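# Stand three parts upright in the plastic rack

## Task

Put the t-handle, the clamp screw and the plastic clip into the plastic rack, each resting on the bottom of a pocket that suits its shape. The t-handle and the clamp screw must each be turned over, so the face now on top ends up facing down. The clip must stand with its long axis vertical; which end is on top does not matter. Each part is judged separately. The rack has to remain upright on the table, and nothing may end up tipped over. A reference picture called manual shows the intended result.

## Robot and tools

Robot: two arms, left_arm and right_arm, each with six joints and a two-finger gripper. Calibrated bases in the scene frame: left_arm at (-0.034, +0.334, 0) m, right_arm at (-0.055, -0.353, 0) m, each turned very slightly about z. A camera stand is fixed behind the arms. The only cameras are cam_left_wrist and cam_right_wrist (672x504 each).

Frame: all hand positions, orientations, velocities and targets use the scene frame. Its origin sits at table-top height halfway between the nominal arm bases; +z points up, +x points out across the table, and left_arm is on the +y side. Arm names do not match sides of the images. Printed hand poses may be off by a few centimetres, more at long reach. The gripper's fingers point along its own +z and close along its y; end_effector_position is the point between closed pads, about 2 cm short of the tips, and the tips creep about 10 mm forward as the fingers close.

Row layout (used by execute_actions and move): one flat list of 14 numbers covering both arms, each in [-1, 1]. First left_arm: shoulder, wrist roll, elbow, waist, forearm roll, wrist pitch, then gripper opening; then the same seven for right_arm. Joint numbers are offsets, not poses: scaled so 1.0 equals 2.207 rad, counted from the arm's Joint targets as they were when the action (or move) began, not from the previous row. Sending a joint value of 0 keeps that joint at its current target. Wrist roll has reversed sign in everything you send and read. The opening number is absolute: +1 fully open, -1 closed; to leave a gripper alone, resend its current command, since 0 means half open. Stated joint ranges (rad, arm's own signs): waist -6.283 to 6.283, shoulder -2.059 to 2.094, elbow -3.927 to 0.192, forearm roll -6.283 to 6.283, wrist pitch -1.693 to 3.142, wrist roll -6.283 to 6.283 (wrist roll flipped in your numbers). Asking a joint more than 0.010 rad beyond its range gets the action refused for both arms.

Tools:
- execute_actions(actions, cameras): actions is a list of actions; each action is a table of 1 to 15 rows, one per 1/30 s step, the last row held to fill 15 steps. Images come only for an empty list or when cameras are named.
- move(target, speed, blend, opening_speed, blocking, cameras): target is one 14-number row or a list of up to 15 rows, all offsets from the same starting Joint targets. Joints travel together along a path; grippers curve. speed is in rad/s for the joint with farthest to go (0.01 to 3.14, default 0.5), one number or one per target. blend (rad) rounds corners between listed targets; 0 stops at each. opening_speed (0.2 or more per second on the -1..+1 scale) makes finger changes gradual. blocking=false returns early while the move continues. Paths do not avoid obstacles or the other arm. The result adds a move: line such as done, off_target, moving, held or fault, plus limits=held when steps were withheld.
- wait(seconds 0 to 10): lets time pass holding commands.
- stop: brakes a running move.
- zoom_image(camera, region [x0,y0,x1,y1] in pixels, max 504x504): closer look at the latest image of a wrist camera.
- show_instructions: shows the reference image(s).
- clear_fault(arm): releases an arm stopped by a torque fault, only after a fault was reported.
- finished_scene(scene): ends the scene, irreversibly; give this scene's number.

Results: Joint positions and Joint velocities list each arm's joints in the row order (rad, rad/s) followed by finger-pad gap (m; 0.084 open). Joint targets is the base for your next offsets. grip_measured is the measured opening on the command scale; to hold something, command clearly below it. Joint torques include the arm's own weight and carry offsets and noise; positive means toward a larger joint number. Wrist depth gives a 7x7 grid of distances in mm (172 to 3000) per wrist camera, rows separated by /, with - for no value. Lines like joint command not followed mean the inter-arm clearance check altered commands; joint sent to its limit means a joint hit its end. MOTOR HOT appears at 65 °C; at 80 °C the arm is braked for 30 to 60 s or more.

Limits and cautions: each joint target moves at most 3.14 rad/s and stays within 0.637 rad of the measured angle; grippers are capped near 1 m/s. Grip force is about 24 N per pad. Contact torque above the load limits (N m: waist 44.3, shoulder 44.4, elbow 27.3, forearm roll 27.3, wrist pitch 14.7, wrist roll 15.3) or a motor pinned at its limit for 1 s causes a torque fault; held weight counts. Never let the arms strike or squeeze each other, and never close one gripper on the other's fingers. Do not drop parts, release them while moving, slam into the table, container or stand, or push hard; anything leaving the table fails the scene. Holding loads, stretching out or straining toward unreachable poses heats motors. Loose objects may occasionally be nudged by outside forces. Time spent thinking also passes in the scene.

Each tool is called after "Emit:" as name(argument=value, ...), one argument or row to a line, values as JSON.

Reference images:

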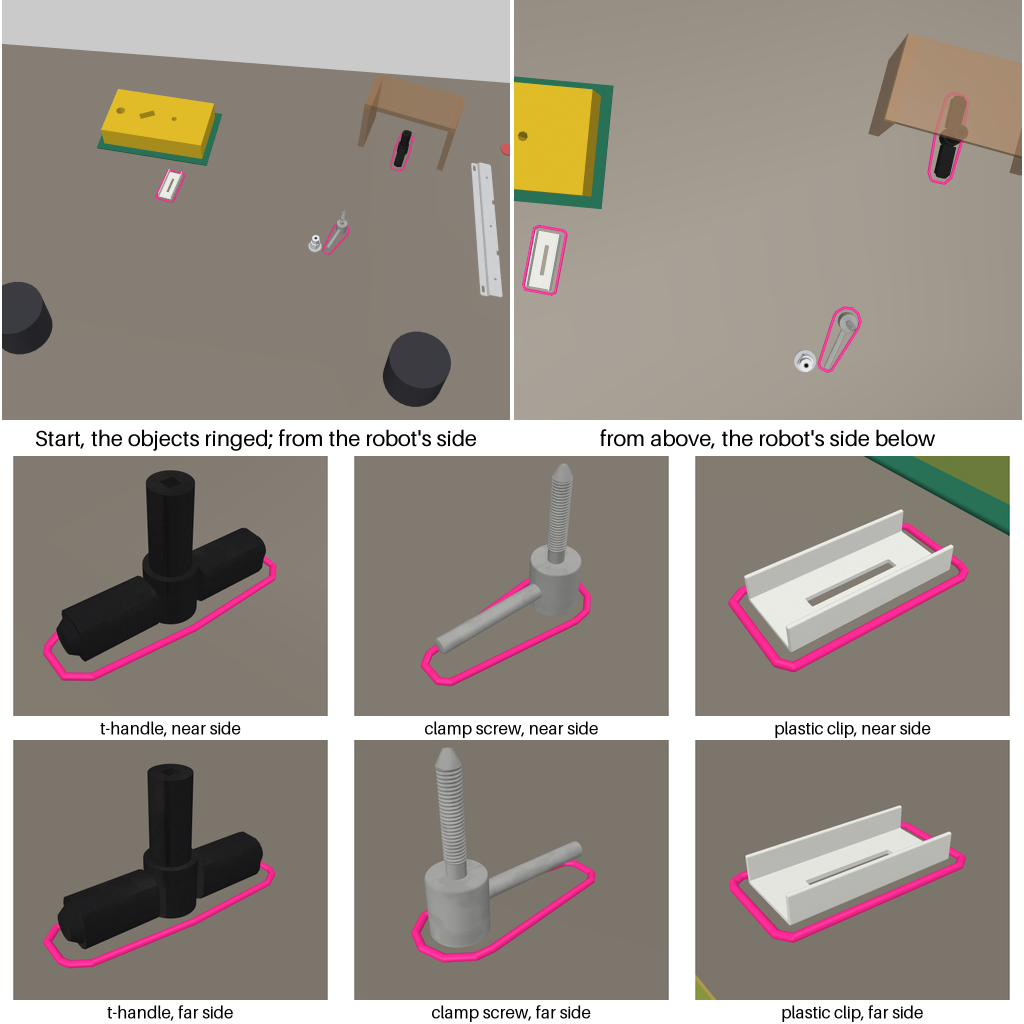

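## Session

Emit:
execute_actions(
  actions=[],
)

Scene clock: 0.00 s.
left_arm: end_effector_position=(+0.2610, +0.5697, +0.1510) grip_measured=+1.00 end_effector_quat_wxyz=(-0.160, -0.200, +0.881, -0.397) | right_arm: end_effector_position=(+0.3567, -0.2405, +0.2451) grip_measured=+1.00 end_effector_quat_wxyz=(+0.381, +0.647, -0.603, +0.269)
Joint names: [shoulder, wrist roll, elbow, waist, forearm roll, wrist pitch]
Joint positions: left_arm=[0.413 2.564 -1.347 0.952 -0.373 1.746 0.084] | right_arm=[0.333 -2.219 -1.44 0.685 -0.652 1.842 0.084]
Joint velocities: within noise
Joint torques (N m): no reading
Motor temperatures (°C): left_arm=[32 34 34 32 32 33] | right_arm=[28 35 35 33 35 32]
Wrist depth (mm): cam_left_wrist=[2132 907 712 570 479 402 367 / 1019 775 629 513 442 389 343 / 904 693 571 474 411 367 324 / 771 625 513 442 391 343 310 / 685 560 472 411 366 325 294 / 542 513 434 382 343 306 279 / 477 456 404 359 323 291 267] | cam_right_wrist=[1694 1681 1694 1686 1686 1698 1702 / 1823 1818 1847 1833 1818 1823 1838 / 1946 1930 1946 1951 1935 1957 1962 / 573 598 624 2032 2032 2099 2112 / 509 343 548 568 585 611 636 / 290 304 330 503 506 532 553 / 266 273 420 444 457 472 483]
Joint targets: left_arm=[0.413 2.564 -1.347 0.952 -0.373 1.746] | right_arm=[0.333 -2.219 -1.440 0.685 -0.652 1.842]
Tool commands: left_gripper/opening=+1.0 right_gripper/opening=+1.0

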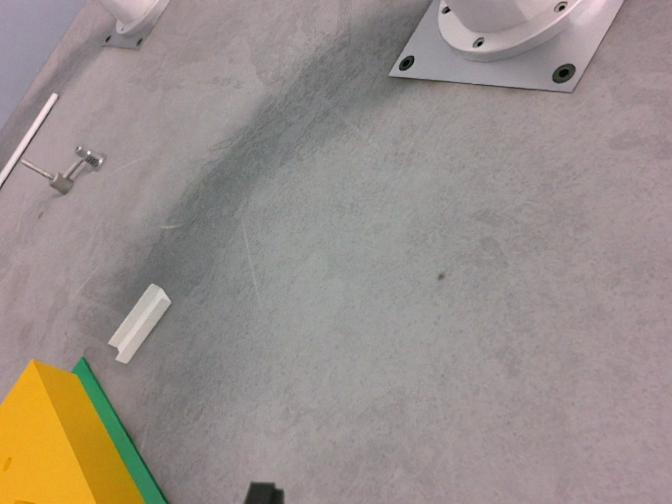

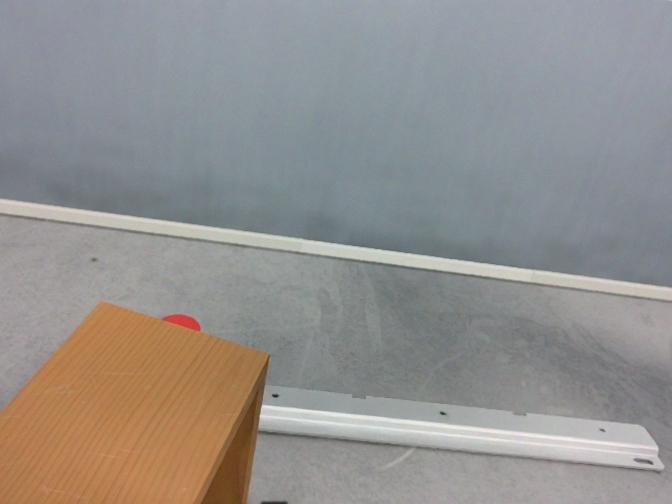

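Emit:
move(
  target=[-0.3240, -0.9651, 0.0757, -0.6180, 0.1690, -0.1196, 1.0, -0.3047, 0.8430, 0.1327, -0.1307, 0.2954, -0.1611, 1.0],
  speed=0.9,
  cameras=["all"],
)

Scene clock: 163.33 s.
left_arm: end_effector_position=(+0.3204, +0.1697, +0.3498) grip_measured=+1.00 end_effector_quat_wxyz=(+0.000, +1.000, +0.000, +0.000) | right_arm: end_effector_position=(+0.2998, -0.2191, +0.3499) grip_measured=+1.00 end_effector_quat_wxyz=(+0.000, +1.000, +0.000, +0.000)
Joint names: [shoulder, wrist roll, elbow, waist, forearm roll, wrist pitch]
Joint positions: left_arm=[-0.302 0.434 -1.18 -0.412 0 1.482 0.084] | right_arm=[-0.34 -0.359 -1.147 0.397 0 1.487 0.084]
Joint torques (N m): left_arm=[-19.04 -0.61 -10.44 -2.04 0.39 -2.67] | right_arm=[-12.16 0.78 -20.18 -4.28 1.31 -2.35]
Wrist depth (mm): cam_left_wrist=[477 477 476 476 477 477 478 / 478 479 433 432 431 432 479 / 478 478 432 433 433 476 479 / 479 480 478 476 476 478 479 / 478 480 480 480 480 480 482 / 479 481 481 482 483 483 483 / 480 480 481 482 483 485 482] | cam_right_wrist=[480 481 480 480 480 350 350 / 480 481 481 481 480 472 351 / 483 482 482 481 482 480 481 / 482 483 482 482 481 480 480 / 483 483 481 483 482 482 481 / 484 484 483 482 483 482 481 / 486 484 484 482 484 483 481]
Joint targets: left_arm=[-0.302 0.434 -1.180 -0.412 0.000 1.482] | right_arm=[-0.340 -0.359 -1.147 0.397 0.000 1.487]
move: done

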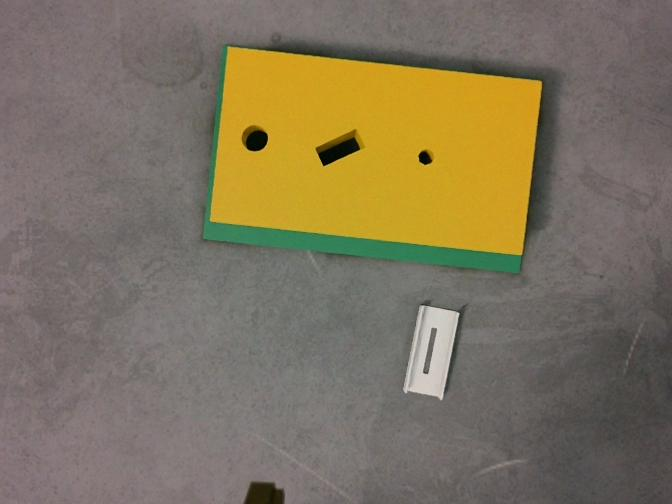

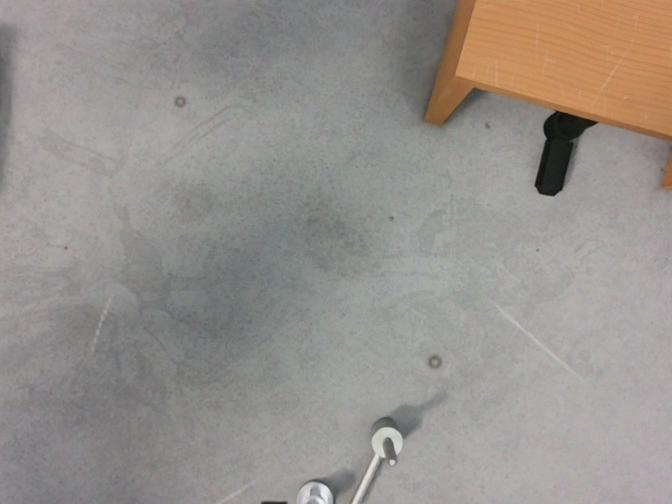

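Emit:
move(
  target=[0, -0.71173, 0, 0, 0, 0, -1.0, 0, -0.71173, 0, 0, 0, 0, 0.0],
  speed=1.2,
  cameras=["all"],
)

Scene clock: 300.83 s.
left_arm: end_effector_position=(+0.3204, +0.1697, +0.3498) grip_measured=-1.00 end_effector_quat_wxyz=(+0.000, +0.707, -0.707, +0.000) | right_arm: end_effector_position=(+0.2998, -0.2191, +0.3499) grip_measured=-0.01 end_effector_quat_wxyz=(+0.000, +0.707, -0.707, +0.000)
Joint names: [shoulder, wrist roll, elbow, waist, forearm roll, wrist pitch]
Joint positions: left_arm=[-0.302 -1.136 -1.18 -0.412 0 1.482 0] | right_arm=[-0.34 -1.929 -1.147 0.397 0 1.487 0.044]
Joint torques (N m): left_arm=[-16.61 -0.58 -10.64 -2.32 0.1 -1.79] | right_arm=[-9.94 -0.88 -21.26 -4.33 1.17 -1.8]
Wrist depth (mm): cam_left_wrist=[474 476 478 475 478 477 478 / 478 477 478 478 477 478 478 / 478 477 478 477 477 478 479 / 478 433 433 478 480 481 480 / 479 432 434 478 480 480 481 / 481 435 435 481 481 482 481 / 479 436 435 482 482 482 482] | cam_right_wrist=[353 352 481 480 480 479 478 / 353 353 482 481 480 480 478 / 354 353 483 480 481 481 480 / 354 483 483 482 482 480 479 / 483 483 483 483 482 480 480 / 485 485 484 483 482 482 481 / 485 485 484 485 484 483 482]
Joint targets: left_arm=[-0.302 -1.136 -1.180 -0.412 0.000 1.482] | right_arm=[-0.340 -1.929 -1.147 0.397 0.000 1.487]
move: done

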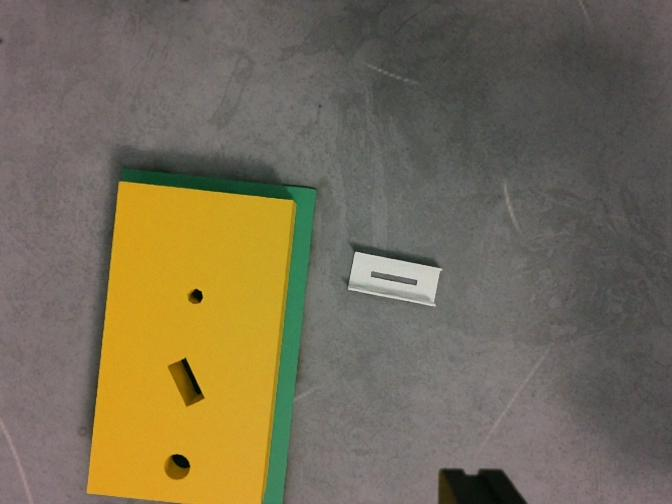

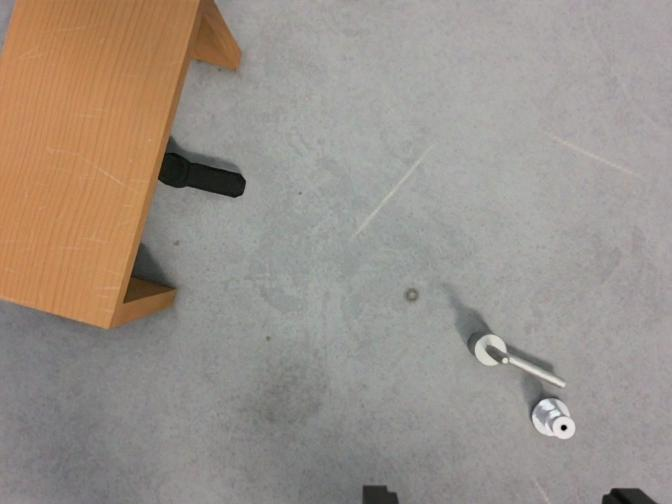

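Emit:
zoom_image(
  camera="cam_left_wrist",
  region=[80, 240, 280, 490],
)

Emit:
zoom_image(
  camera="cam_left_wrist",
  region=[330, 230, 460, 320],
)

Emit:
zoom_image(
  camera="cam_right_wrist",
  region=[440, 300, 600, 460],
)

Emit:
zoom_image(
  camera="cam_right_wrist",
  region=[130, 120, 270, 220],
)

Scaled by 2.016 from the camera's 672x504 image, which has a finer 960x720 frame.

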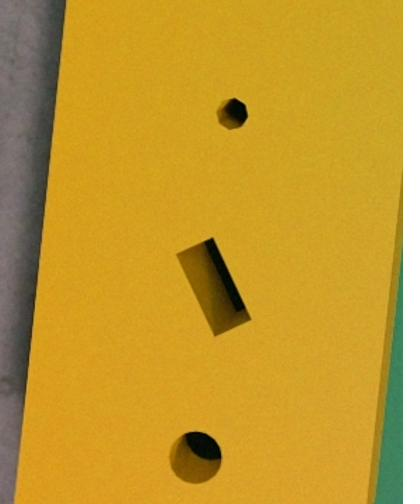

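Scaled by 3.877 from the camera's 672x504 image, which has a finer 960x720 frame.

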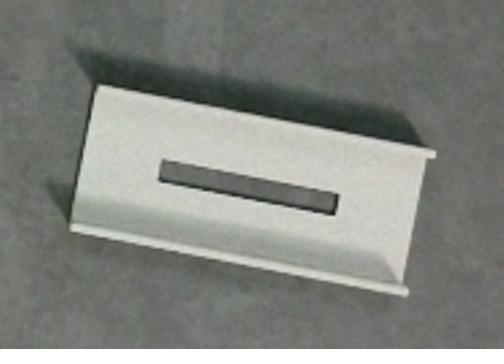

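Scaled by 3.150 from the camera's 672x504 image, which has a finer 960x720 frame.

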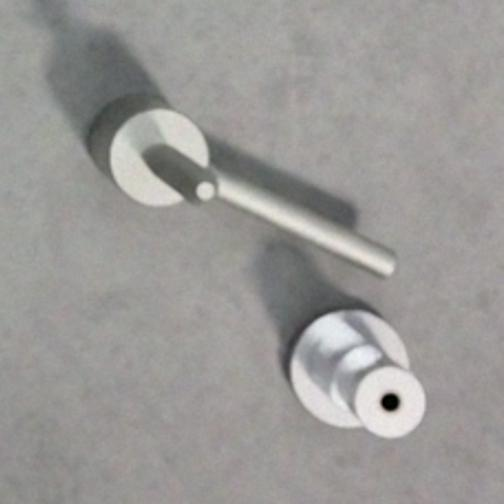

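Scaled by 3.600 from the camera's 672x504 image, which has a finer 960x720 frame.

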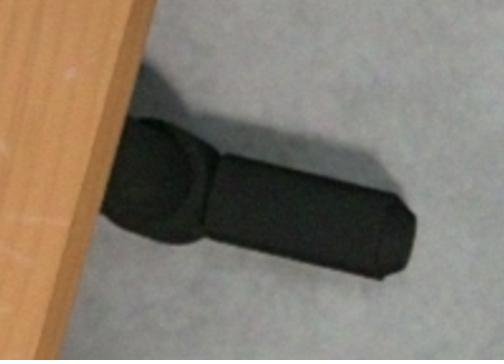

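Emit:
move(
  target=[0.13892, 0.66733, 0.19619, -0.03897, 0, -0.33512, 0.4, -0.07526, -0.29882, 0.34304, -0.05641, -0.96760, -0.29121, 0.24],
  speed=1.0,
  cameras=["cam_left_wrist"],
)

Scene clock: 498.07 s.
left_arm: end_effector_position=(+0.3301, +0.1255, +0.0998) grip_measured=+0.39 end_effector_quat_wxyz=(+0.000, +0.996, -0.092, +0.000) | right_arm: end_effector_position=(+0.4049, -0.3618, +0.3056) grip_measured=+0.23 end_effector_quat_wxyz=(+0.094, +0.707, -0.228, +0.663)
Joint names: [shoulder, wrist roll, elbow, waist, forearm roll, wrist pitch]
Joint positions: left_arm=[0.005 0.336 -0.747 -0.498 0 0.743 0.061] | right_arm=[-0.506 -2.589 -0.39 0.272 -2.135 0.844 0.054]
Joint torques (N m): left_arm=[-17.88 0.77 -9.05 -2.45 -0.13 -2.59] | right_arm=[-9 -0.79 -19.65 -4.32 -2.55 0.75]
Motor temperatures (°C): left_arm=[32 34 37 32 31 33] | right_arm=[29 34 40 33 34 32]
Wrist depth (mm): cam_left_wrist=[183 183 183 183 183 184 230 / 183 184 184 184 184 184 230 / 184 184 184 184 184 184 231 / 184 184 184 184 184 184 231 / 184 228 231 228 231 231 232 / 231 231 232 232 231 231 232 / 232 232 232 232 230 232 232] | cam_right_wrist=[1059 1134 1196 1278 1386 1477 1611 / 1067 1136 1194 1283 1388 1487 1619 / 1074 1134 1203 1290 1400 1490 1634 / 1074 1147 1213 1290 1397 1496 1634 / 1082 1147 1205 1307 1402 1496 1642 / 1084 1158 1213 1297 1414 1513 1642 / 1084 1157 1220 1310 1417 1503 1649]
Joint targets: left_arm=[0.005 0.336 -0.747 -0.498 0.000 0.743] | right_arm=[-0.506 -2.589 -0.390 0.272 -2.135 0.844]
move: done
Images, in order (width x height): cam_left_wrist 672x504.

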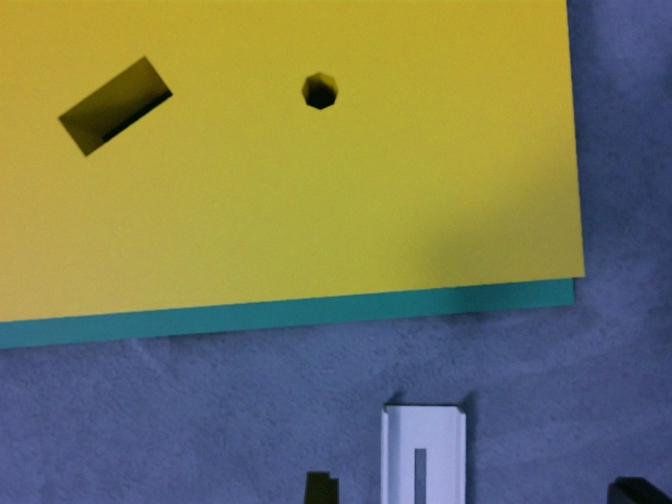

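Emit:
move(
  target=[
    [0.04246, 0, 0.0126, 0, 0, -0.05551, 0.3, -0.01332, -0.05251, 0.06058, -0.00974, -0.17096, -0.05125, 0.24],
    [0.08659, 0, 0.01726, 0, 0, -0.10430, 0.2, -0.01332, -0.05251, 0.06058, -0.00974, -0.17096, -0.05125, 0.24],
  ],
  speed=[0.5, 0.25],
  blend=[0.02, 0],
  cameras=["all"],
)

Scene clock: 515.53 s.
left_arm: end_effector_position=(+0.3303, +0.1253, +0.0239) grip_measured=+0.19 end_effector_quat_wxyz=(+0.000, +0.996, -0.092, +0.000) | right_arm: end_effector_position=(+0.3802, -0.3252, +0.2500) grip_measured=+0.23 end_effector_quat_wxyz=(+0.064, +0.751, -0.073, +0.653)
Joint names: [shoulder, wrist roll, elbow, waist, forearm roll, wrist pitch]
Joint positions: left_arm=[0.196 0.336 -0.709 -0.498 0 0.512 0.052] | right_arm=[-0.535 -2.705 -0.256 0.251 -2.513 0.731 0.054]
Joint torques (N m): left_arm=[-20.19 0.61 -7.6 -2.07 0.06 -2.61] | right_arm=[-7.81 -0.72 -18.44 -4.02 -2.04 0.82]
Wrist depth (mm): cam_left_wrist=[- - - - - - - / - - - - - - - / - - - - - - - / - - - - - - - / - - - - - - - / - - - - - - - / - - - - - - -] | cam_right_wrist=[1093 1121 1143 1170 1205 1228 1260 / 1105 1138 1158 1188 1217 1253 1285 / 1126 1160 1180 1211 1235 1278 1312 / 1136 1174 1196 1230 1257 1292 1340 / 1155 1180 1213 1246 1285 1317 1361 / 1176 1207 1237 1262 1305 1343 1388 / 1192 1233 1260 1295 1335 1380 1414]
Joint targets: left_arm=[0.196 0.336 -0.709 -0.498 0.000 0.512] | right_arm=[-0.535 -2.705 -0.256 0.251 -2.513 0.731]
move: done

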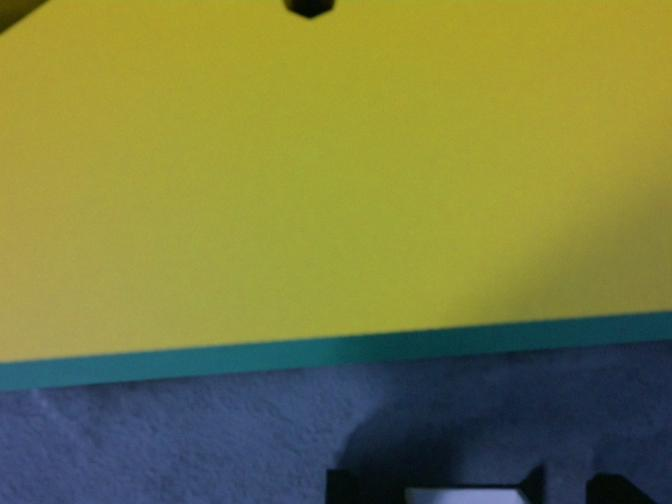

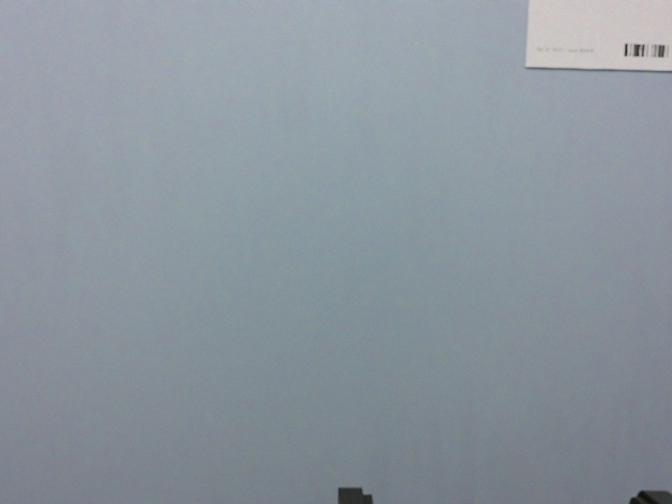

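Emit:
move(
  target=[0, 0, 0, 0, 0, 0, -0.8, 0.40879, -0.2237, -0.00648, 0.09991, -0.0024, 0.35288, 0.24],
  speed=0.7,
  opening_speed=0.7,
  cameras=["all"],
)

Scene clock: 527.67 s.
left_arm: end_effector_position=(+0.3303, +0.1253, +0.0239) grip_measured=-0.38 end_effector_quat_wxyz=(+0.000, +0.996, -0.092, +0.000) | right_arm: end_effector_position=(+0.3557, -0.3207, +0.0549) grip_measured=+0.23 end_effector_quat_wxyz=(+0.064, +0.751, -0.074, +0.653)
Joint names: [shoulder, wrist roll, elbow, waist, forearm roll, wrist pitch]
Joint positions: left_arm=[0.196 0.336 -0.709 -0.498 0 0.512 0.028] | right_arm=[0.367 -3.198 -0.27 0.471 -2.518 1.51 0.054]
Joint torques (N m): left_arm=[-19.88 0.51 -7.81 -1.47 -0.01 -1.94] | right_arm=[-10.01 -0.8 -6.15 5.28 -2.06 2.7]
Wrist depth (mm): cam_left_wrist=[- - - - - - - / - - - - - - - / - - - - - - - / - - - - - - - / - - - - - - - / - - - - - - - / - - - - - - -] | cam_right_wrist=[1116 1139 1162 1194 1224 1260 1290 / 1132 1158 1184 1224 1250 1276 1317 / 1141 1157 198 197 194 191 189 / - 203 284 1253 1290 - 1340 / - 206 285 1276 1315 - 1356 / 370 209 287 407 407 407 256 / 297 213 278 297 279 298 279]
Joint targets: left_arm=[0.196 0.336 -0.709 -0.498 0.000 0.512] | right_arm=[0.367 -3.198 -0.270 0.471 -2.518 1.510]
move: done

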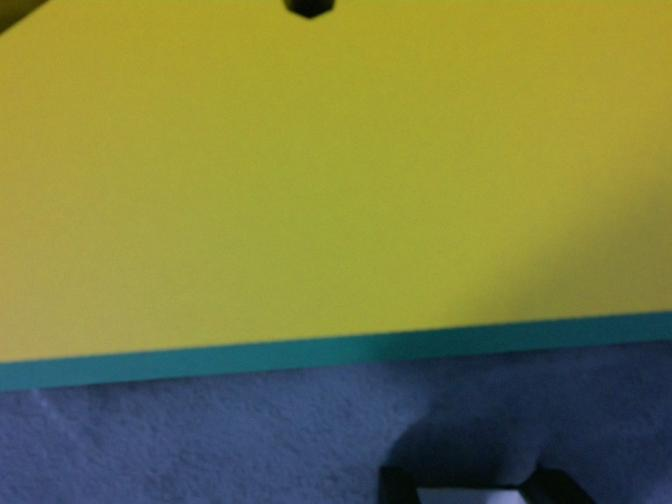

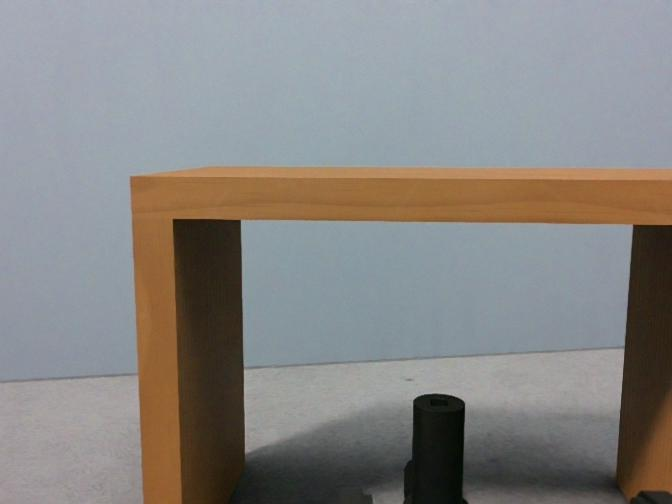

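Emit:
move(
  target=[-0.12945, 0, -0.04354, 0, 0, 0.17345, -0.8, 0.05863, 0.03752, -0.13199, -0.09864, -0.09438, -0.06266, 0.24],
  speed=0.3,
  cameras=["all"],
)

Scene clock: 562.63 s.
left_arm: end_effector_position=(+0.3301, +0.1255, +0.1498) grip_measured=-0.38 end_effector_quat_wxyz=(+0.000, +0.996, -0.092, +0.000) | right_arm: end_effector_position=(+0.4546, -0.3362, +0.0447) grip_measured=+0.23 end_effector_quat_wxyz=(+0.064, +0.751, -0.074, +0.653)
Joint names: [shoulder, wrist roll, elbow, waist, forearm roll, wrist pitch]
Joint positions: left_arm=[-0.09 0.336 -0.805 -0.498 0 0.895 0.028] | right_arm=[0.496 -3.116 -0.562 0.254 -2.726 1.371 0.054]
Joint torques (N m): left_arm=[-24.36 0.18 -10.51 -1.35 -0.18 -1.33] | right_arm=[-14.08 0.8 -9.54 -4.41 -2.11 1.05]
Wrist depth (mm): cam_left_wrist=[233 233 233 233 233 279 279 / 233 233 233 233 233 279 279 / 233 234 234 234 233 280 280 / 234 234 235 235 235 281 281 / 281 277 281 281 281 281 281 / 281 282 281 282 282 282 281 / 282 282 282 282 282 282 282] | cam_right_wrist=[1022 1048 1071 1098 1121 1158 1188 / 1031 1063 1082 1114 1138 1166 1207 / - - - - - - - / - - 1123 1151 1182 1213 - / - 1123 1130 1170 1196 1233 - / - 173 317 1174 344 1226 345 / - 173 275 275 275 275 276]
Joint targets: left_arm=[-0.090 0.336 -0.805 -0.498 0.000 0.895] | right_arm=[0.496 -3.116 -0.562 0.253 -2.726 1.371]
move: done

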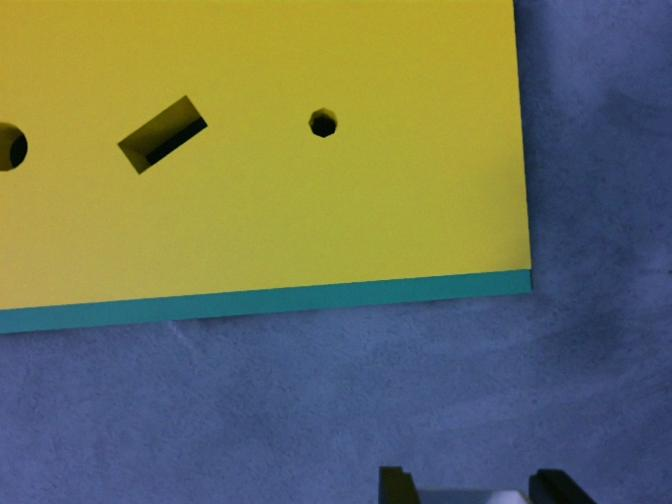

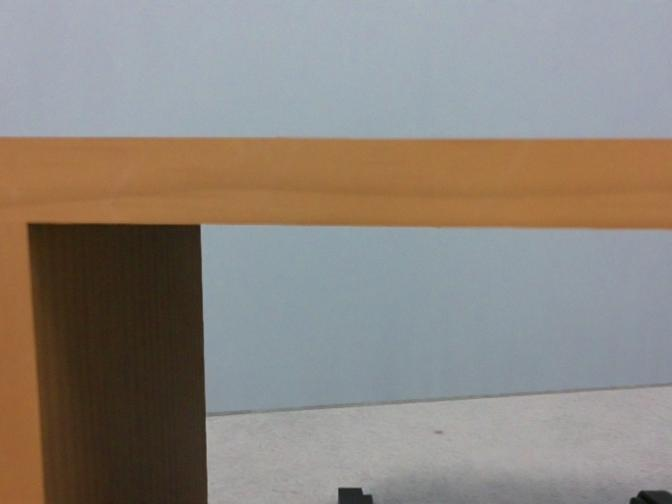

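Emit:
zoom_image(
  camera="cam_left_wrist",
  region=[370, 440, 600, 504],
)

Scaled by 2.191 from the camera's 672x504 image, which has a finer 960x720 frame.

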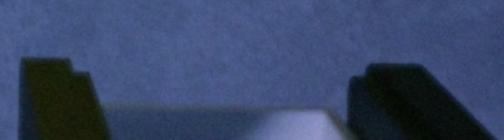

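Emit:
move(
  target=[-0.02719, 0.57272, 0.02492, -0.06887, 0.43045, 0.13095, -0.8, 0, 0, 0, 0, 0, 0, -0.9],
  speed=0.8,
  opening_speed=0.7,
  cameras=["all"],
)

Scene clock: 612.50 s.
left_arm: end_effector_position=(+0.3689, +0.2258, +0.2083) grip_measured=-0.38 end_effector_quat_wxyz=(-0.280, +0.891, +0.188, +0.305) | right_arm: end_effector_position=(+0.4546, -0.3362, +0.0447) grip_measured=-0.64 end_effector_quat_wxyz=(+0.064, +0.751, -0.074, +0.653)
Joint names: [shoulder, wrist roll, elbow, waist, forearm roll, wrist pitch]
Joint positions: left_arm=[-0.15 1.6 -0.75 -0.65 0.95 1.184 0.028] | right_arm=[0.496 -3.116 -0.562 0.253 -2.726 1.371 0.016]
Joint torques (N m): left_arm=[-21.71 0.75 -9.32 -2.07 1.14 0.17] | right_arm=[-14.78 0.6 -9.17 -3.05 -1.65 1.71]
Wrist depth (mm): cam_left_wrist=[2414 2068 1857 1653 1462 1332 1222 / 2816 2501 2132 1852 1653 1471 1343 / 801 717 651 585 1673 1493 1417 / 689 626 571 520 482 453 420 / 608 559 513 472 442 415 388 / 542 500 462 432 406 384 313 / 491 458 425 403 379 313 289] | cam_right_wrist=[1023 1048 1066 1096 1125 1149 1180 / 1032 1059 1086 1117 1134 1166 1203 / - - - - - - - / - - 1125 1151 1184 1211 - / - 1126 1132 1172 1194 1233 - / - 173 317 1168 344 1228 346 / - 173 275 275 275 275 276]
Joint targets: left_arm=[-0.150 1.600 -0.750 -0.650 0.950 1.184] | right_arm=[0.496 -3.116 -0.562 0.253 -2.726 1.371]
move: done

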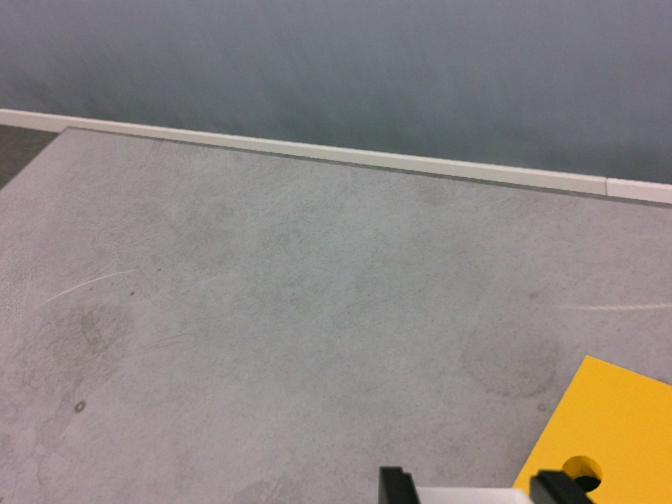

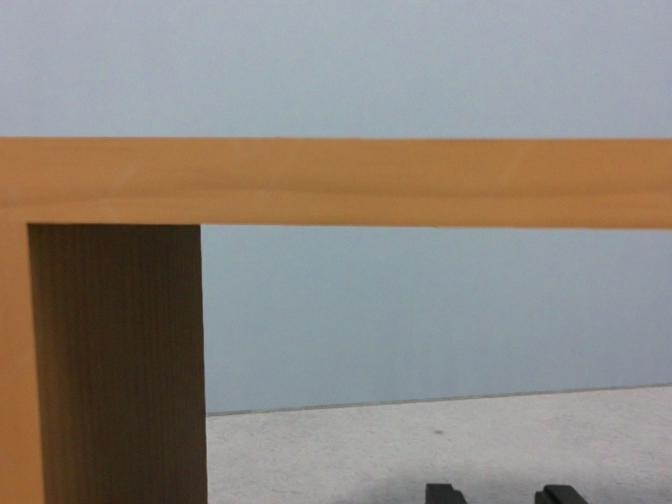

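Emit:
move(
  target=[
    [0.04721, 0.11431, 0.00749, -0.01077, 0.08598, 0.02616, -0.8, -0.01473, 0, 0.00467, 0, 0, -0.01001, -0.9],
    [0.11804, 0.28578, 0.01872, -0.02692, 0.21496, 0.06541, -0.8, -0.08328, -0.03747, 0.13915, 0.099, 0.09411, 0.04622, -0.9],
    [0.23607, 0.57155, 0.03743, -0.05383, 0.42991, 0.13081, -0.8, -0.27173, -0.32302, -0.04889, 0.14241, -0.63693, -0.35986, -0.9],
  ],
  speed=[0.3, 0.35, 0.7],
  blend=[0.005, 0.03, 0],
  cameras=["all"],
)

Scene clock: 746.27 s.
left_arm: end_effector_position=(+0.4329, +0.1889, +0.1348) grip_measured=-0.38 end_effector_quat_wxyz=(-0.153, +0.690, +0.154, +0.690) | right_arm: end_effector_position=(+0.3650, -0.0347, +0.2119) grip_measured=-0.64 end_effector_quat_wxyz=(-0.276, +0.722, +0.418, +0.478)
Joint names: [shoulder, wrist roll, elbow, waist, forearm roll, wrist pitch]
Joint positions: left_arm=[0.371 2.862 -0.667 -0.768 1.899 1.473 0.028] | right_arm=[-0.103 -3.829 -0.669 0.568 -4.132 0.577 0.016]
Joint torques (N m): left_arm=[-20.18 0.68 -5.38 -2.42 1 2.49] | right_arm=[-14.73 -0.82 -19.86 5.19 -2.24 0.19]
Wrist depth (mm): cam_left_wrist=[1593 1443 1345 1262 1188 1123 1043 / 1578 1446 1327 1271 1188 1117 1040 / 1585 1443 1337 1266 1184 1108 1051 / 1589 1458 1350 1271 1194 1112 1053 / 1593 1462 1345 1276 1188 1112 1054 / 1600 1468 1353 1278 1190 1114 1054 / 1546 1434 1350 1283 1190 1101 1051] | cam_right_wrist=[1930 - - 2286 1882 1564 1361 / 1935 - - 2381 1951 1596 1388 / 1017 1017 1119 2528 2014 1653 1428 / 798 798 801 800 2093 1686 1468 / 657 658 363 660 1914 1745 1516 / 271 283 285 326 534 559 1506 / 227 247 266 400 418 488 467]
Joint targets: left_arm=[0.371 2.862 -0.667 -0.768 1.899 1.473] | right_arm=[-0.103 -3.829 -0.669 0.568 -4.132 0.577]
move: done

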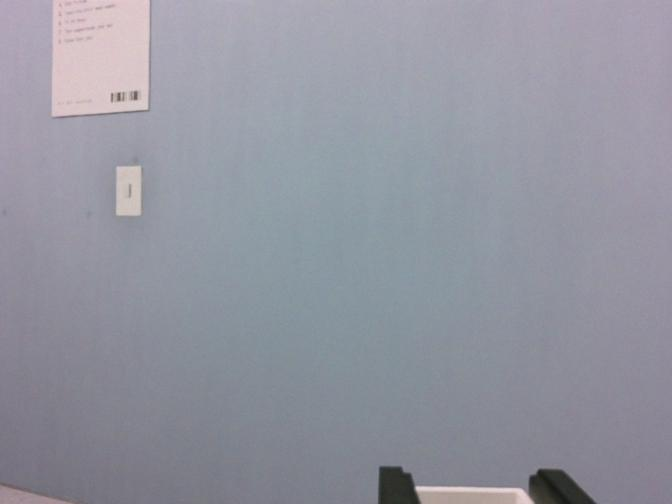

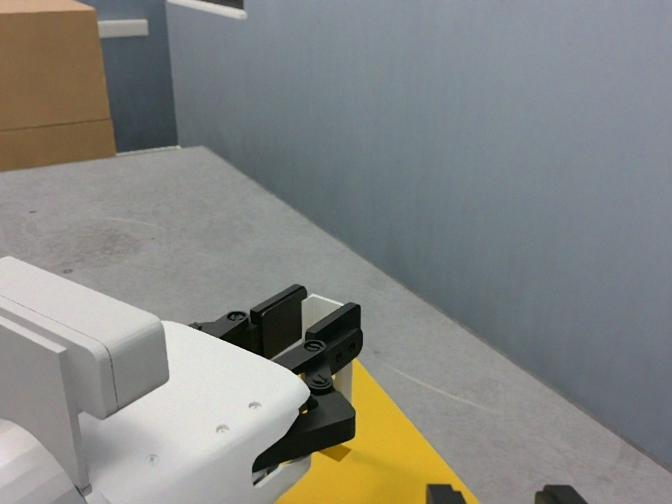

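Emit:
move(
  target=[0, 0, 0, 0, 0, 0, -0.8, 0.14749, -0.48392, -0.24935, -0.01686, -0.62483, 0.05641, -0.9],
  speed=0.8,
  cameras=["cam_right_wrist"],
)

Scene clock: 757.77 s.
left_arm: end_effector_position=(+0.4329, +0.1889, +0.1348) grip_measured=-0.38 end_effector_quat_wxyz=(-0.153, +0.690, +0.154, +0.690) | right_arm: end_effector_position=(+0.4445, -0.0011, +0.2185) grip_measured=-0.64 end_effector_quat_wxyz=(-0.196, +0.741, +0.593, +0.245)
Joint names: [shoulder, wrist roll, elbow, waist, forearm roll, wrist pitch]
Joint positions: left_arm=[0.371 2.862 -0.667 -0.768 1.899 1.473 0.028] | right_arm=[0.222 -4.897 -1.22 0.531 -5.511 0.702 0.016]
Joint torques (N m): left_arm=[-20.36 0.66 -5.47 -2.34 0.69 2.38] | right_arm=[-18.05 -0.85 -22.28 -4.35 -2.11 -0.67]
Wrist depth (mm): cam_left_wrist=[1596 1449 1348 1273 1176 1103 1043 / 1593 1449 1353 1266 1182 1121 1046 / 1593 1455 1343 1273 1176 1117 1046 / 1593 1443 1343 1264 1192 1108 1046 / 1578 1462 1345 1283 1192 1117 1050 / 1585 1458 1348 1278 1192 1121 1056 / 1543 1425 1356 1262 1203 1100 1054] | cam_right_wrist=[579 580 582 577 578 598 1852 / 533 532 533 518 532 532 1772 / 271 273 309 291 467 481 1630 / 250 253 269 381 432 447 448 / 234 240 255 365 373 418 419 / 228 254 343 343 343 393 394 / 358 364 324 317 324 364 364]
Joint targets: left_arm=[0.371 2.862 -0.667 -0.768 1.899 1.473] | right_arm=[0.222 -4.897 -1.220 0.531 -5.511 0.702]
move: done
Images, in order (width x height): cam_right_wrist 672x504.

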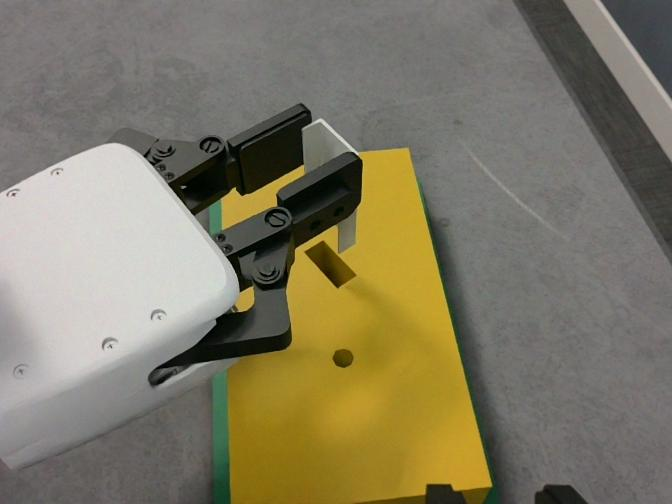

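Emit:
zoom_image(
  camera="cam_right_wrist",
  region=[230, 90, 400, 300],
)

Scaled by 2.400 from the camera's 672x504 image, which has a finer 960x720 frame.

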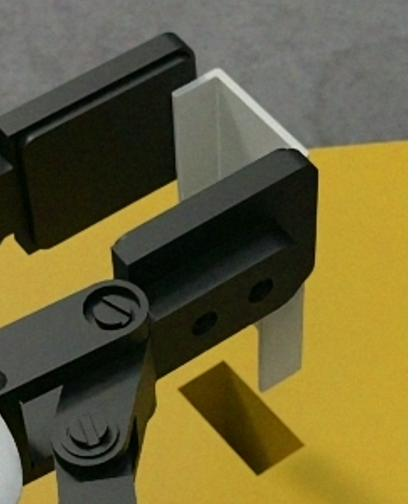

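Emit:
move(
  target=[0.04368, 0.02596, -0.01613, -0.00231, 0.00036, 0.00929, -0.8, 0, 0, 0, 0, 0, 0, -0.9],
  speed=0.1,
  cameras=["cam_right_wrist"],
)

Emit:
zoom_image(
  camera="cam_right_wrist",
  region=[270, 160, 400, 310],
)

Scene clock: 797.00 s.
left_arm: end_effector_position=(+0.4329, +0.1885, +0.1078) grip_measured=-0.38 end_effector_quat_wxyz=(-0.153, +0.690, +0.153, +0.690) | right_arm: end_effector_position=(+0.4445, -0.0011, +0.2185) grip_measured=-0.64 end_effector_quat_wxyz=(-0.196, +0.741, +0.593, +0.245)
Joint names: [shoulder, wrist roll, elbow, waist, forearm roll, wrist pitch]
Joint positions: left_arm=[0.467 2.919 -0.703 -0.774 1.899 1.493 0.028] | right_arm=[0.222 -4.897 -1.22 0.531 -5.511 0.702 0.016]
Joint torques (N m): left_arm=[-21.26 0.8 -6.02 -2.19 0.76 2.7] | right_arm=[-17.97 0.52 -22.29 -4.15 -1.99 -1.17]
Wrist depth (mm): cam_left_wrist=[1571 1452 1345 1262 1194 1114 1045 / 1585 1443 1345 1283 1178 1110 1046 / 1589 1443 1348 1269 1180 1116 1051 / 1585 1446 1350 1276 1186 1114 1053 / 1567 1471 1335 1271 1192 1119 1056 / 1578 1455 1343 1283 1188 1116 1050 / 510 1408 1343 1281 1196 1105 1056] | cam_right_wrist=[580 579 579 581 579 597 1847 / 534 535 532 532 531 532 1799 / 493 329 328 408 469 480 1634 / 285 286 335 316 433 447 446 / 265 267 276 365 373 418 417 / 250 257 330 336 343 393 393 / 263 364 323 317 323 364 364]
Joint targets: left_arm=[0.467 2.919 -0.703 -0.774 1.899 1.493] | right_arm=[0.222 -4.897 -1.220 0.531 -5.511 0.702]
move: done
Images, in order (width x height): cam_right_wrist 672x504.

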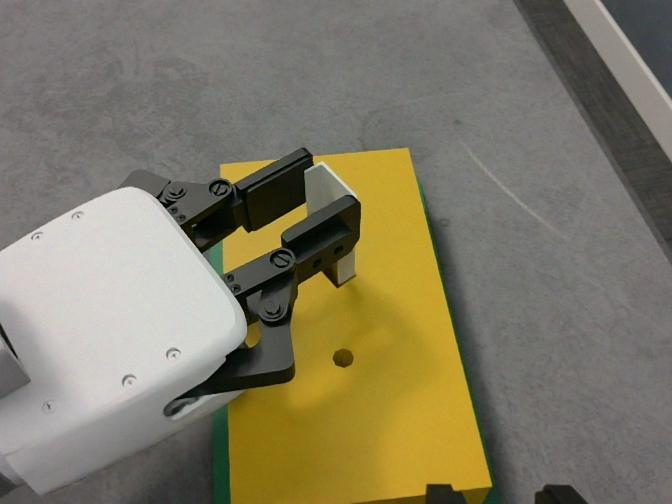

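Scaled by 3.360 from the camera's 672x504 image, which has a finer 960x720 frame.

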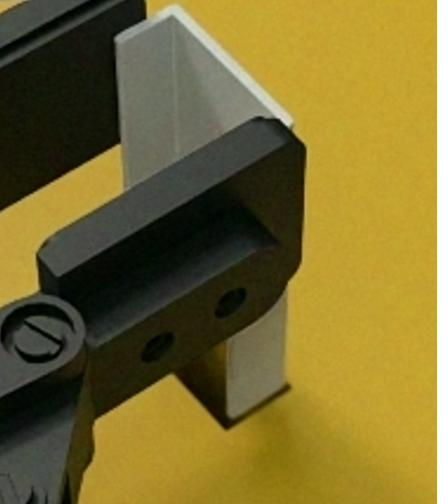

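Emit:
zoom_image(
  camera="cam_right_wrist",
  region=[310, 230, 375, 300],
)

Scaled by 7.200 from the camera's 672x504 image, which has a finer 960x720 frame.

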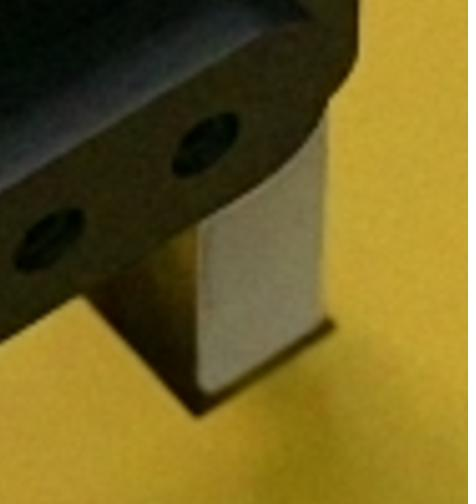

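Emit:
move(
  target=[0.01622, -0.01319, -0.02691, -0.00607, -0.03752, 0.00607, -0.8, 0, 0, 0, 0, 0, 0, -0.9],
  speed=0.08,
  cameras=["cam_right_wrist"],
)

Emit:
zoom_image(
  camera="cam_right_wrist",
  region=[310, 230, 375, 300],
)

Scene clock: 851.43 s.
left_arm: end_effector_position=(+0.4344, +0.1886, +0.1057) grip_measured=-0.38 end_effector_quat_wxyz=(-0.178, +0.684, +0.177, +0.685) | right_arm: end_effector_position=(+0.4445, -0.0011, +0.2185) grip_measured=-0.64 end_effector_quat_wxyz=(-0.196, +0.741, +0.593, +0.245)
Joint names: [shoulder, wrist roll, elbow, waist, forearm roll, wrist pitch]
Joint positions: left_arm=[0.503 2.89 -0.762 -0.787 1.817 1.507 0.028] | right_arm=[0.222 -4.897 -1.22 0.531 -5.511 0.702 0.016]
Joint torques (N m): left_arm=[-22.14 -0.62 -6.08 -2.03 0.09 2.49] | right_arm=[-18.05 0.51 -22.24 -4.24 -1.89 -1.52]
Wrist depth (mm): cam_left_wrist=[1728 1543 1400 1325 1213 1123 1040 / 1719 1529 1405 1315 1209 1125 1045 / 1719 1564 1414 1317 1207 1126 1048 / 1698 1533 1402 1325 1220 1125 1050 / 1723 1553 1414 1325 1217 1128 1046 / 1736 1546 1414 1315 1215 1123 1045 / 503 1483 1405 1310 1224 1112 1048] | cam_right_wrist=[580 582 579 579 577 597 1862 / 533 532 532 532 532 532 1785 / 480 481 329 353 469 480 1642 / 289 289 329 313 434 448 447 / 267 269 277 365 373 419 418 / 251 256 288 336 343 394 393 / 248 357 324 317 323 364 364]
Joint targets: left_arm=[0.503 2.890 -0.762 -0.787 1.817 1.507] | right_arm=[0.222 -4.897 -1.220 0.531 -5.511 0.702]
move: done
Images, in order (width x height): cam_right_wrist 672x504.

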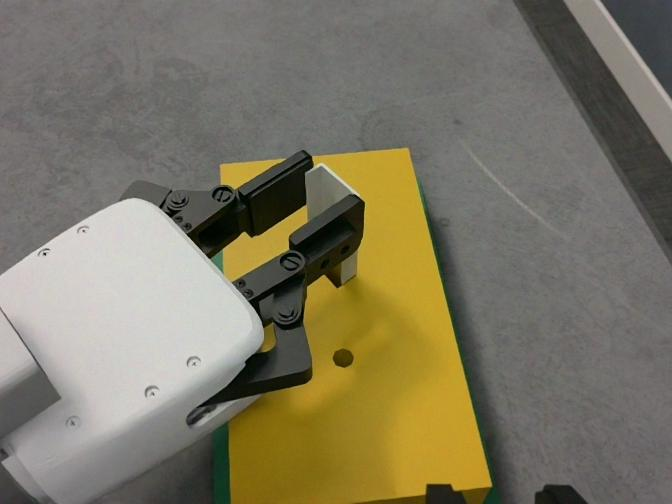

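Scaled by 7.200 from the camera's 672x504 image, which has a finer 960x720 frame.

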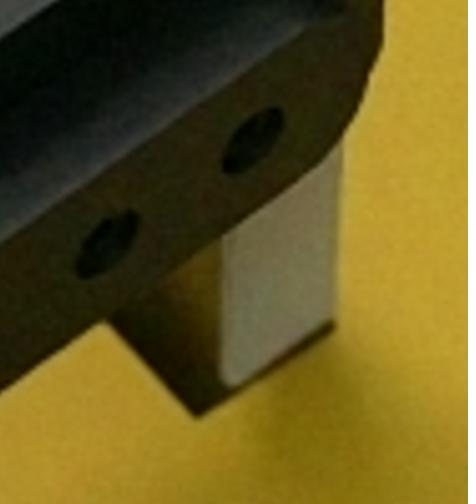

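Emit:
move(
  target=[0.00064, 0.00322, 0.00281, 0, 0, 0.00115, -0.8, 0, 0, 0, 0, 0, 0, -0.9],
  speed=0.05,
  cameras=["cam_right_wrist"],
)

Emit:
zoom_image(
  camera="cam_right_wrist",
  region=[310, 230, 375, 300],
)

Scene clock: 876.43 s.
left_arm: end_effector_position=(+0.4327, +0.1907, +0.1042) grip_measured=-0.38 end_effector_quat_wxyz=(-0.178, +0.684, +0.177, +0.685) | right_arm: end_effector_position=(+0.4445, -0.0011, +0.2185) grip_measured=-0.64 end_effector_quat_wxyz=(-0.196, +0.741, +0.593, +0.245)
Joint names: [shoulder, wrist roll, elbow, waist, forearm roll, wrist pitch]
Joint positions: left_arm=[0.505 2.897 -0.756 -0.787 1.817 1.509 0.028] | right_arm=[0.222 -4.897 -1.22 0.531 -5.511 0.702 0.016]
Joint torques (N m): left_arm=[-22.13 0.76 -4.8 -2.18 -0.06 2.6] | right_arm=[-17.97 0.5 -22.06 -4.1 -1.63 -1.79]
Wrist depth (mm): cam_left_wrist=[1732 1543 1414 1330 1209 1130 1042 / 1681 1546 1414 1332 1207 1126 1045 / 1749 1560 1408 1317 1213 1128 1059 / 1732 1543 1402 1317 1215 1125 1050 / 1711 1571 1422 1315 1220 1126 1056 / 1715 1567 1417 1315 1217 1128 1053 / 501 505 1408 1320 1222 1107 1053] | cam_right_wrist=[581 579 579 578 576 596 1862 / 533 531 532 532 532 532 1790 / 480 493 330 418 469 480 1638 / 291 291 332 318 434 447 448 / 269 271 274 365 373 418 418 / 253 259 330 336 343 393 393 / 252 358 324 318 324 365 364]
Joint targets: left_arm=[0.505 2.897 -0.756 -0.787 1.817 1.509] | right_arm=[0.222 -4.897 -1.220 0.531 -5.511 0.702]
move: done
Images, in order (width x height): cam_right_wrist 672x504.

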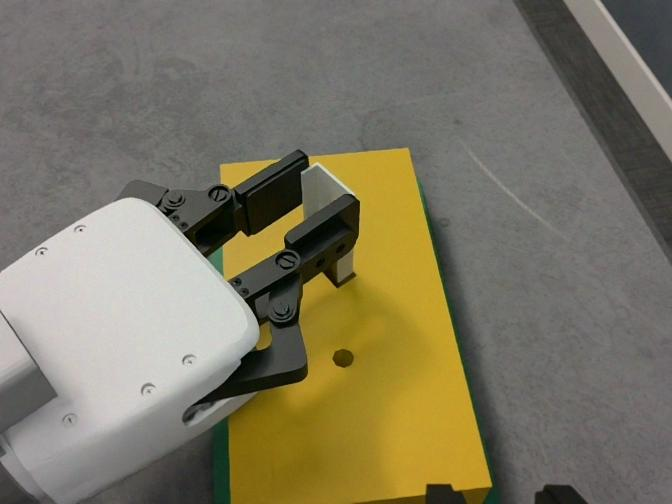

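Scaled by 7.200 from the camera's 672x504 image, which has a finer 960x720 frame.

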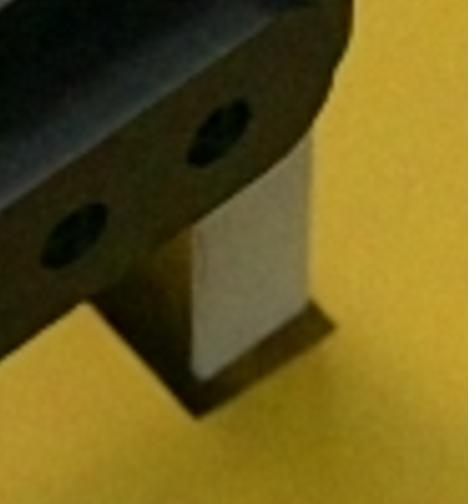

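Emit:
move(
  target=[0.00322, 0.00181, -0.00127, 0.00127, 0, 0.00063, -0.8, 0, 0, 0, 0, 0, 0, -0.9],
  speed=0.05,
  cameras=["cam_right_wrist"],
)

Emit:
zoom_image(
  camera="cam_right_wrist",
  region=[310, 230, 375, 300],
)

Scene clock: 888.23 s.
left_arm: end_effector_position=(+0.4331, +0.1922, +0.1022) grip_measured=-0.38 end_effector_quat_wxyz=(-0.179, +0.684, +0.178, +0.685) | right_arm: end_effector_position=(+0.4445, -0.0011, +0.2185) grip_measured=-0.64 end_effector_quat_wxyz=(-0.196, +0.741, +0.593, +0.245)
Joint names: [shoulder, wrist roll, elbow, waist, forearm roll, wrist pitch]
Joint positions: left_arm=[0.512 2.901 -0.759 -0.784 1.817 1.511 0.028] | right_arm=[0.222 -4.897 -1.22 0.531 -5.511 0.702 0.016]
Joint torques (N m): left_arm=[-21.76 0.56 -5.83 1.78 -0.25 2.71] | right_arm=[-18.04 0.55 -22.27 -4.09 -1.5 -1.9]
Wrist depth (mm): cam_left_wrist=[1732 1539 1420 1315 1207 1121 1051 / 1732 1571 1394 1327 1224 1132 1053 / 1719 1567 1408 1322 1217 1121 1058 / 1728 1560 1420 1317 1220 1126 1051 / 1745 1550 1420 1320 1217 1138 1054 / 1741 1557 1414 1325 1217 1130 1048 / 494 500 1422 1322 1226 1114 1061] | cam_right_wrist=[582 579 580 579 579 596 1852 / 532 532 532 532 533 532 1799 / 480 481 333 419 469 480 1622 / 293 293 335 321 434 446 446 / 272 273 277 365 372 418 419 / 255 262 329 336 343 393 394 / 249 358 324 317 323 364 364]
Joint targets: left_arm=[0.512 2.901 -0.759 -0.784 1.817 1.511] | right_arm=[0.222 -4.897 -1.220 0.531 -5.511 0.702]
move: done
Images, in order (width x height): cam_right_wrist 672x504.

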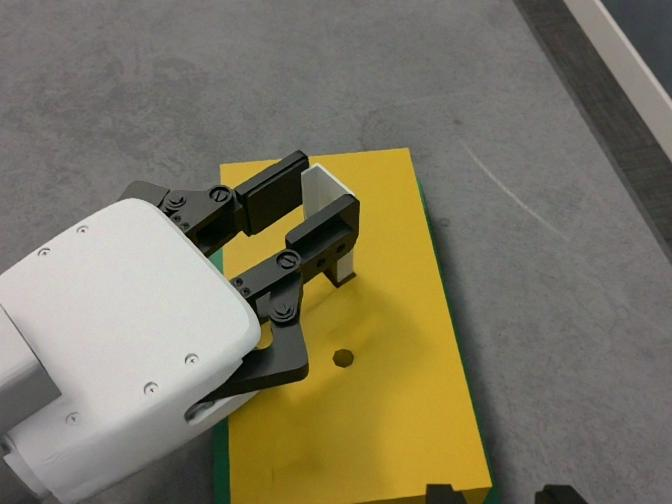

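Scaled by 7.200 from the camera's 672x504 image, which has a finer 960x720 frame.

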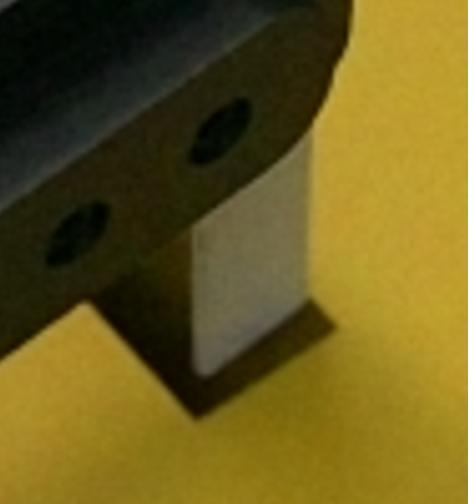

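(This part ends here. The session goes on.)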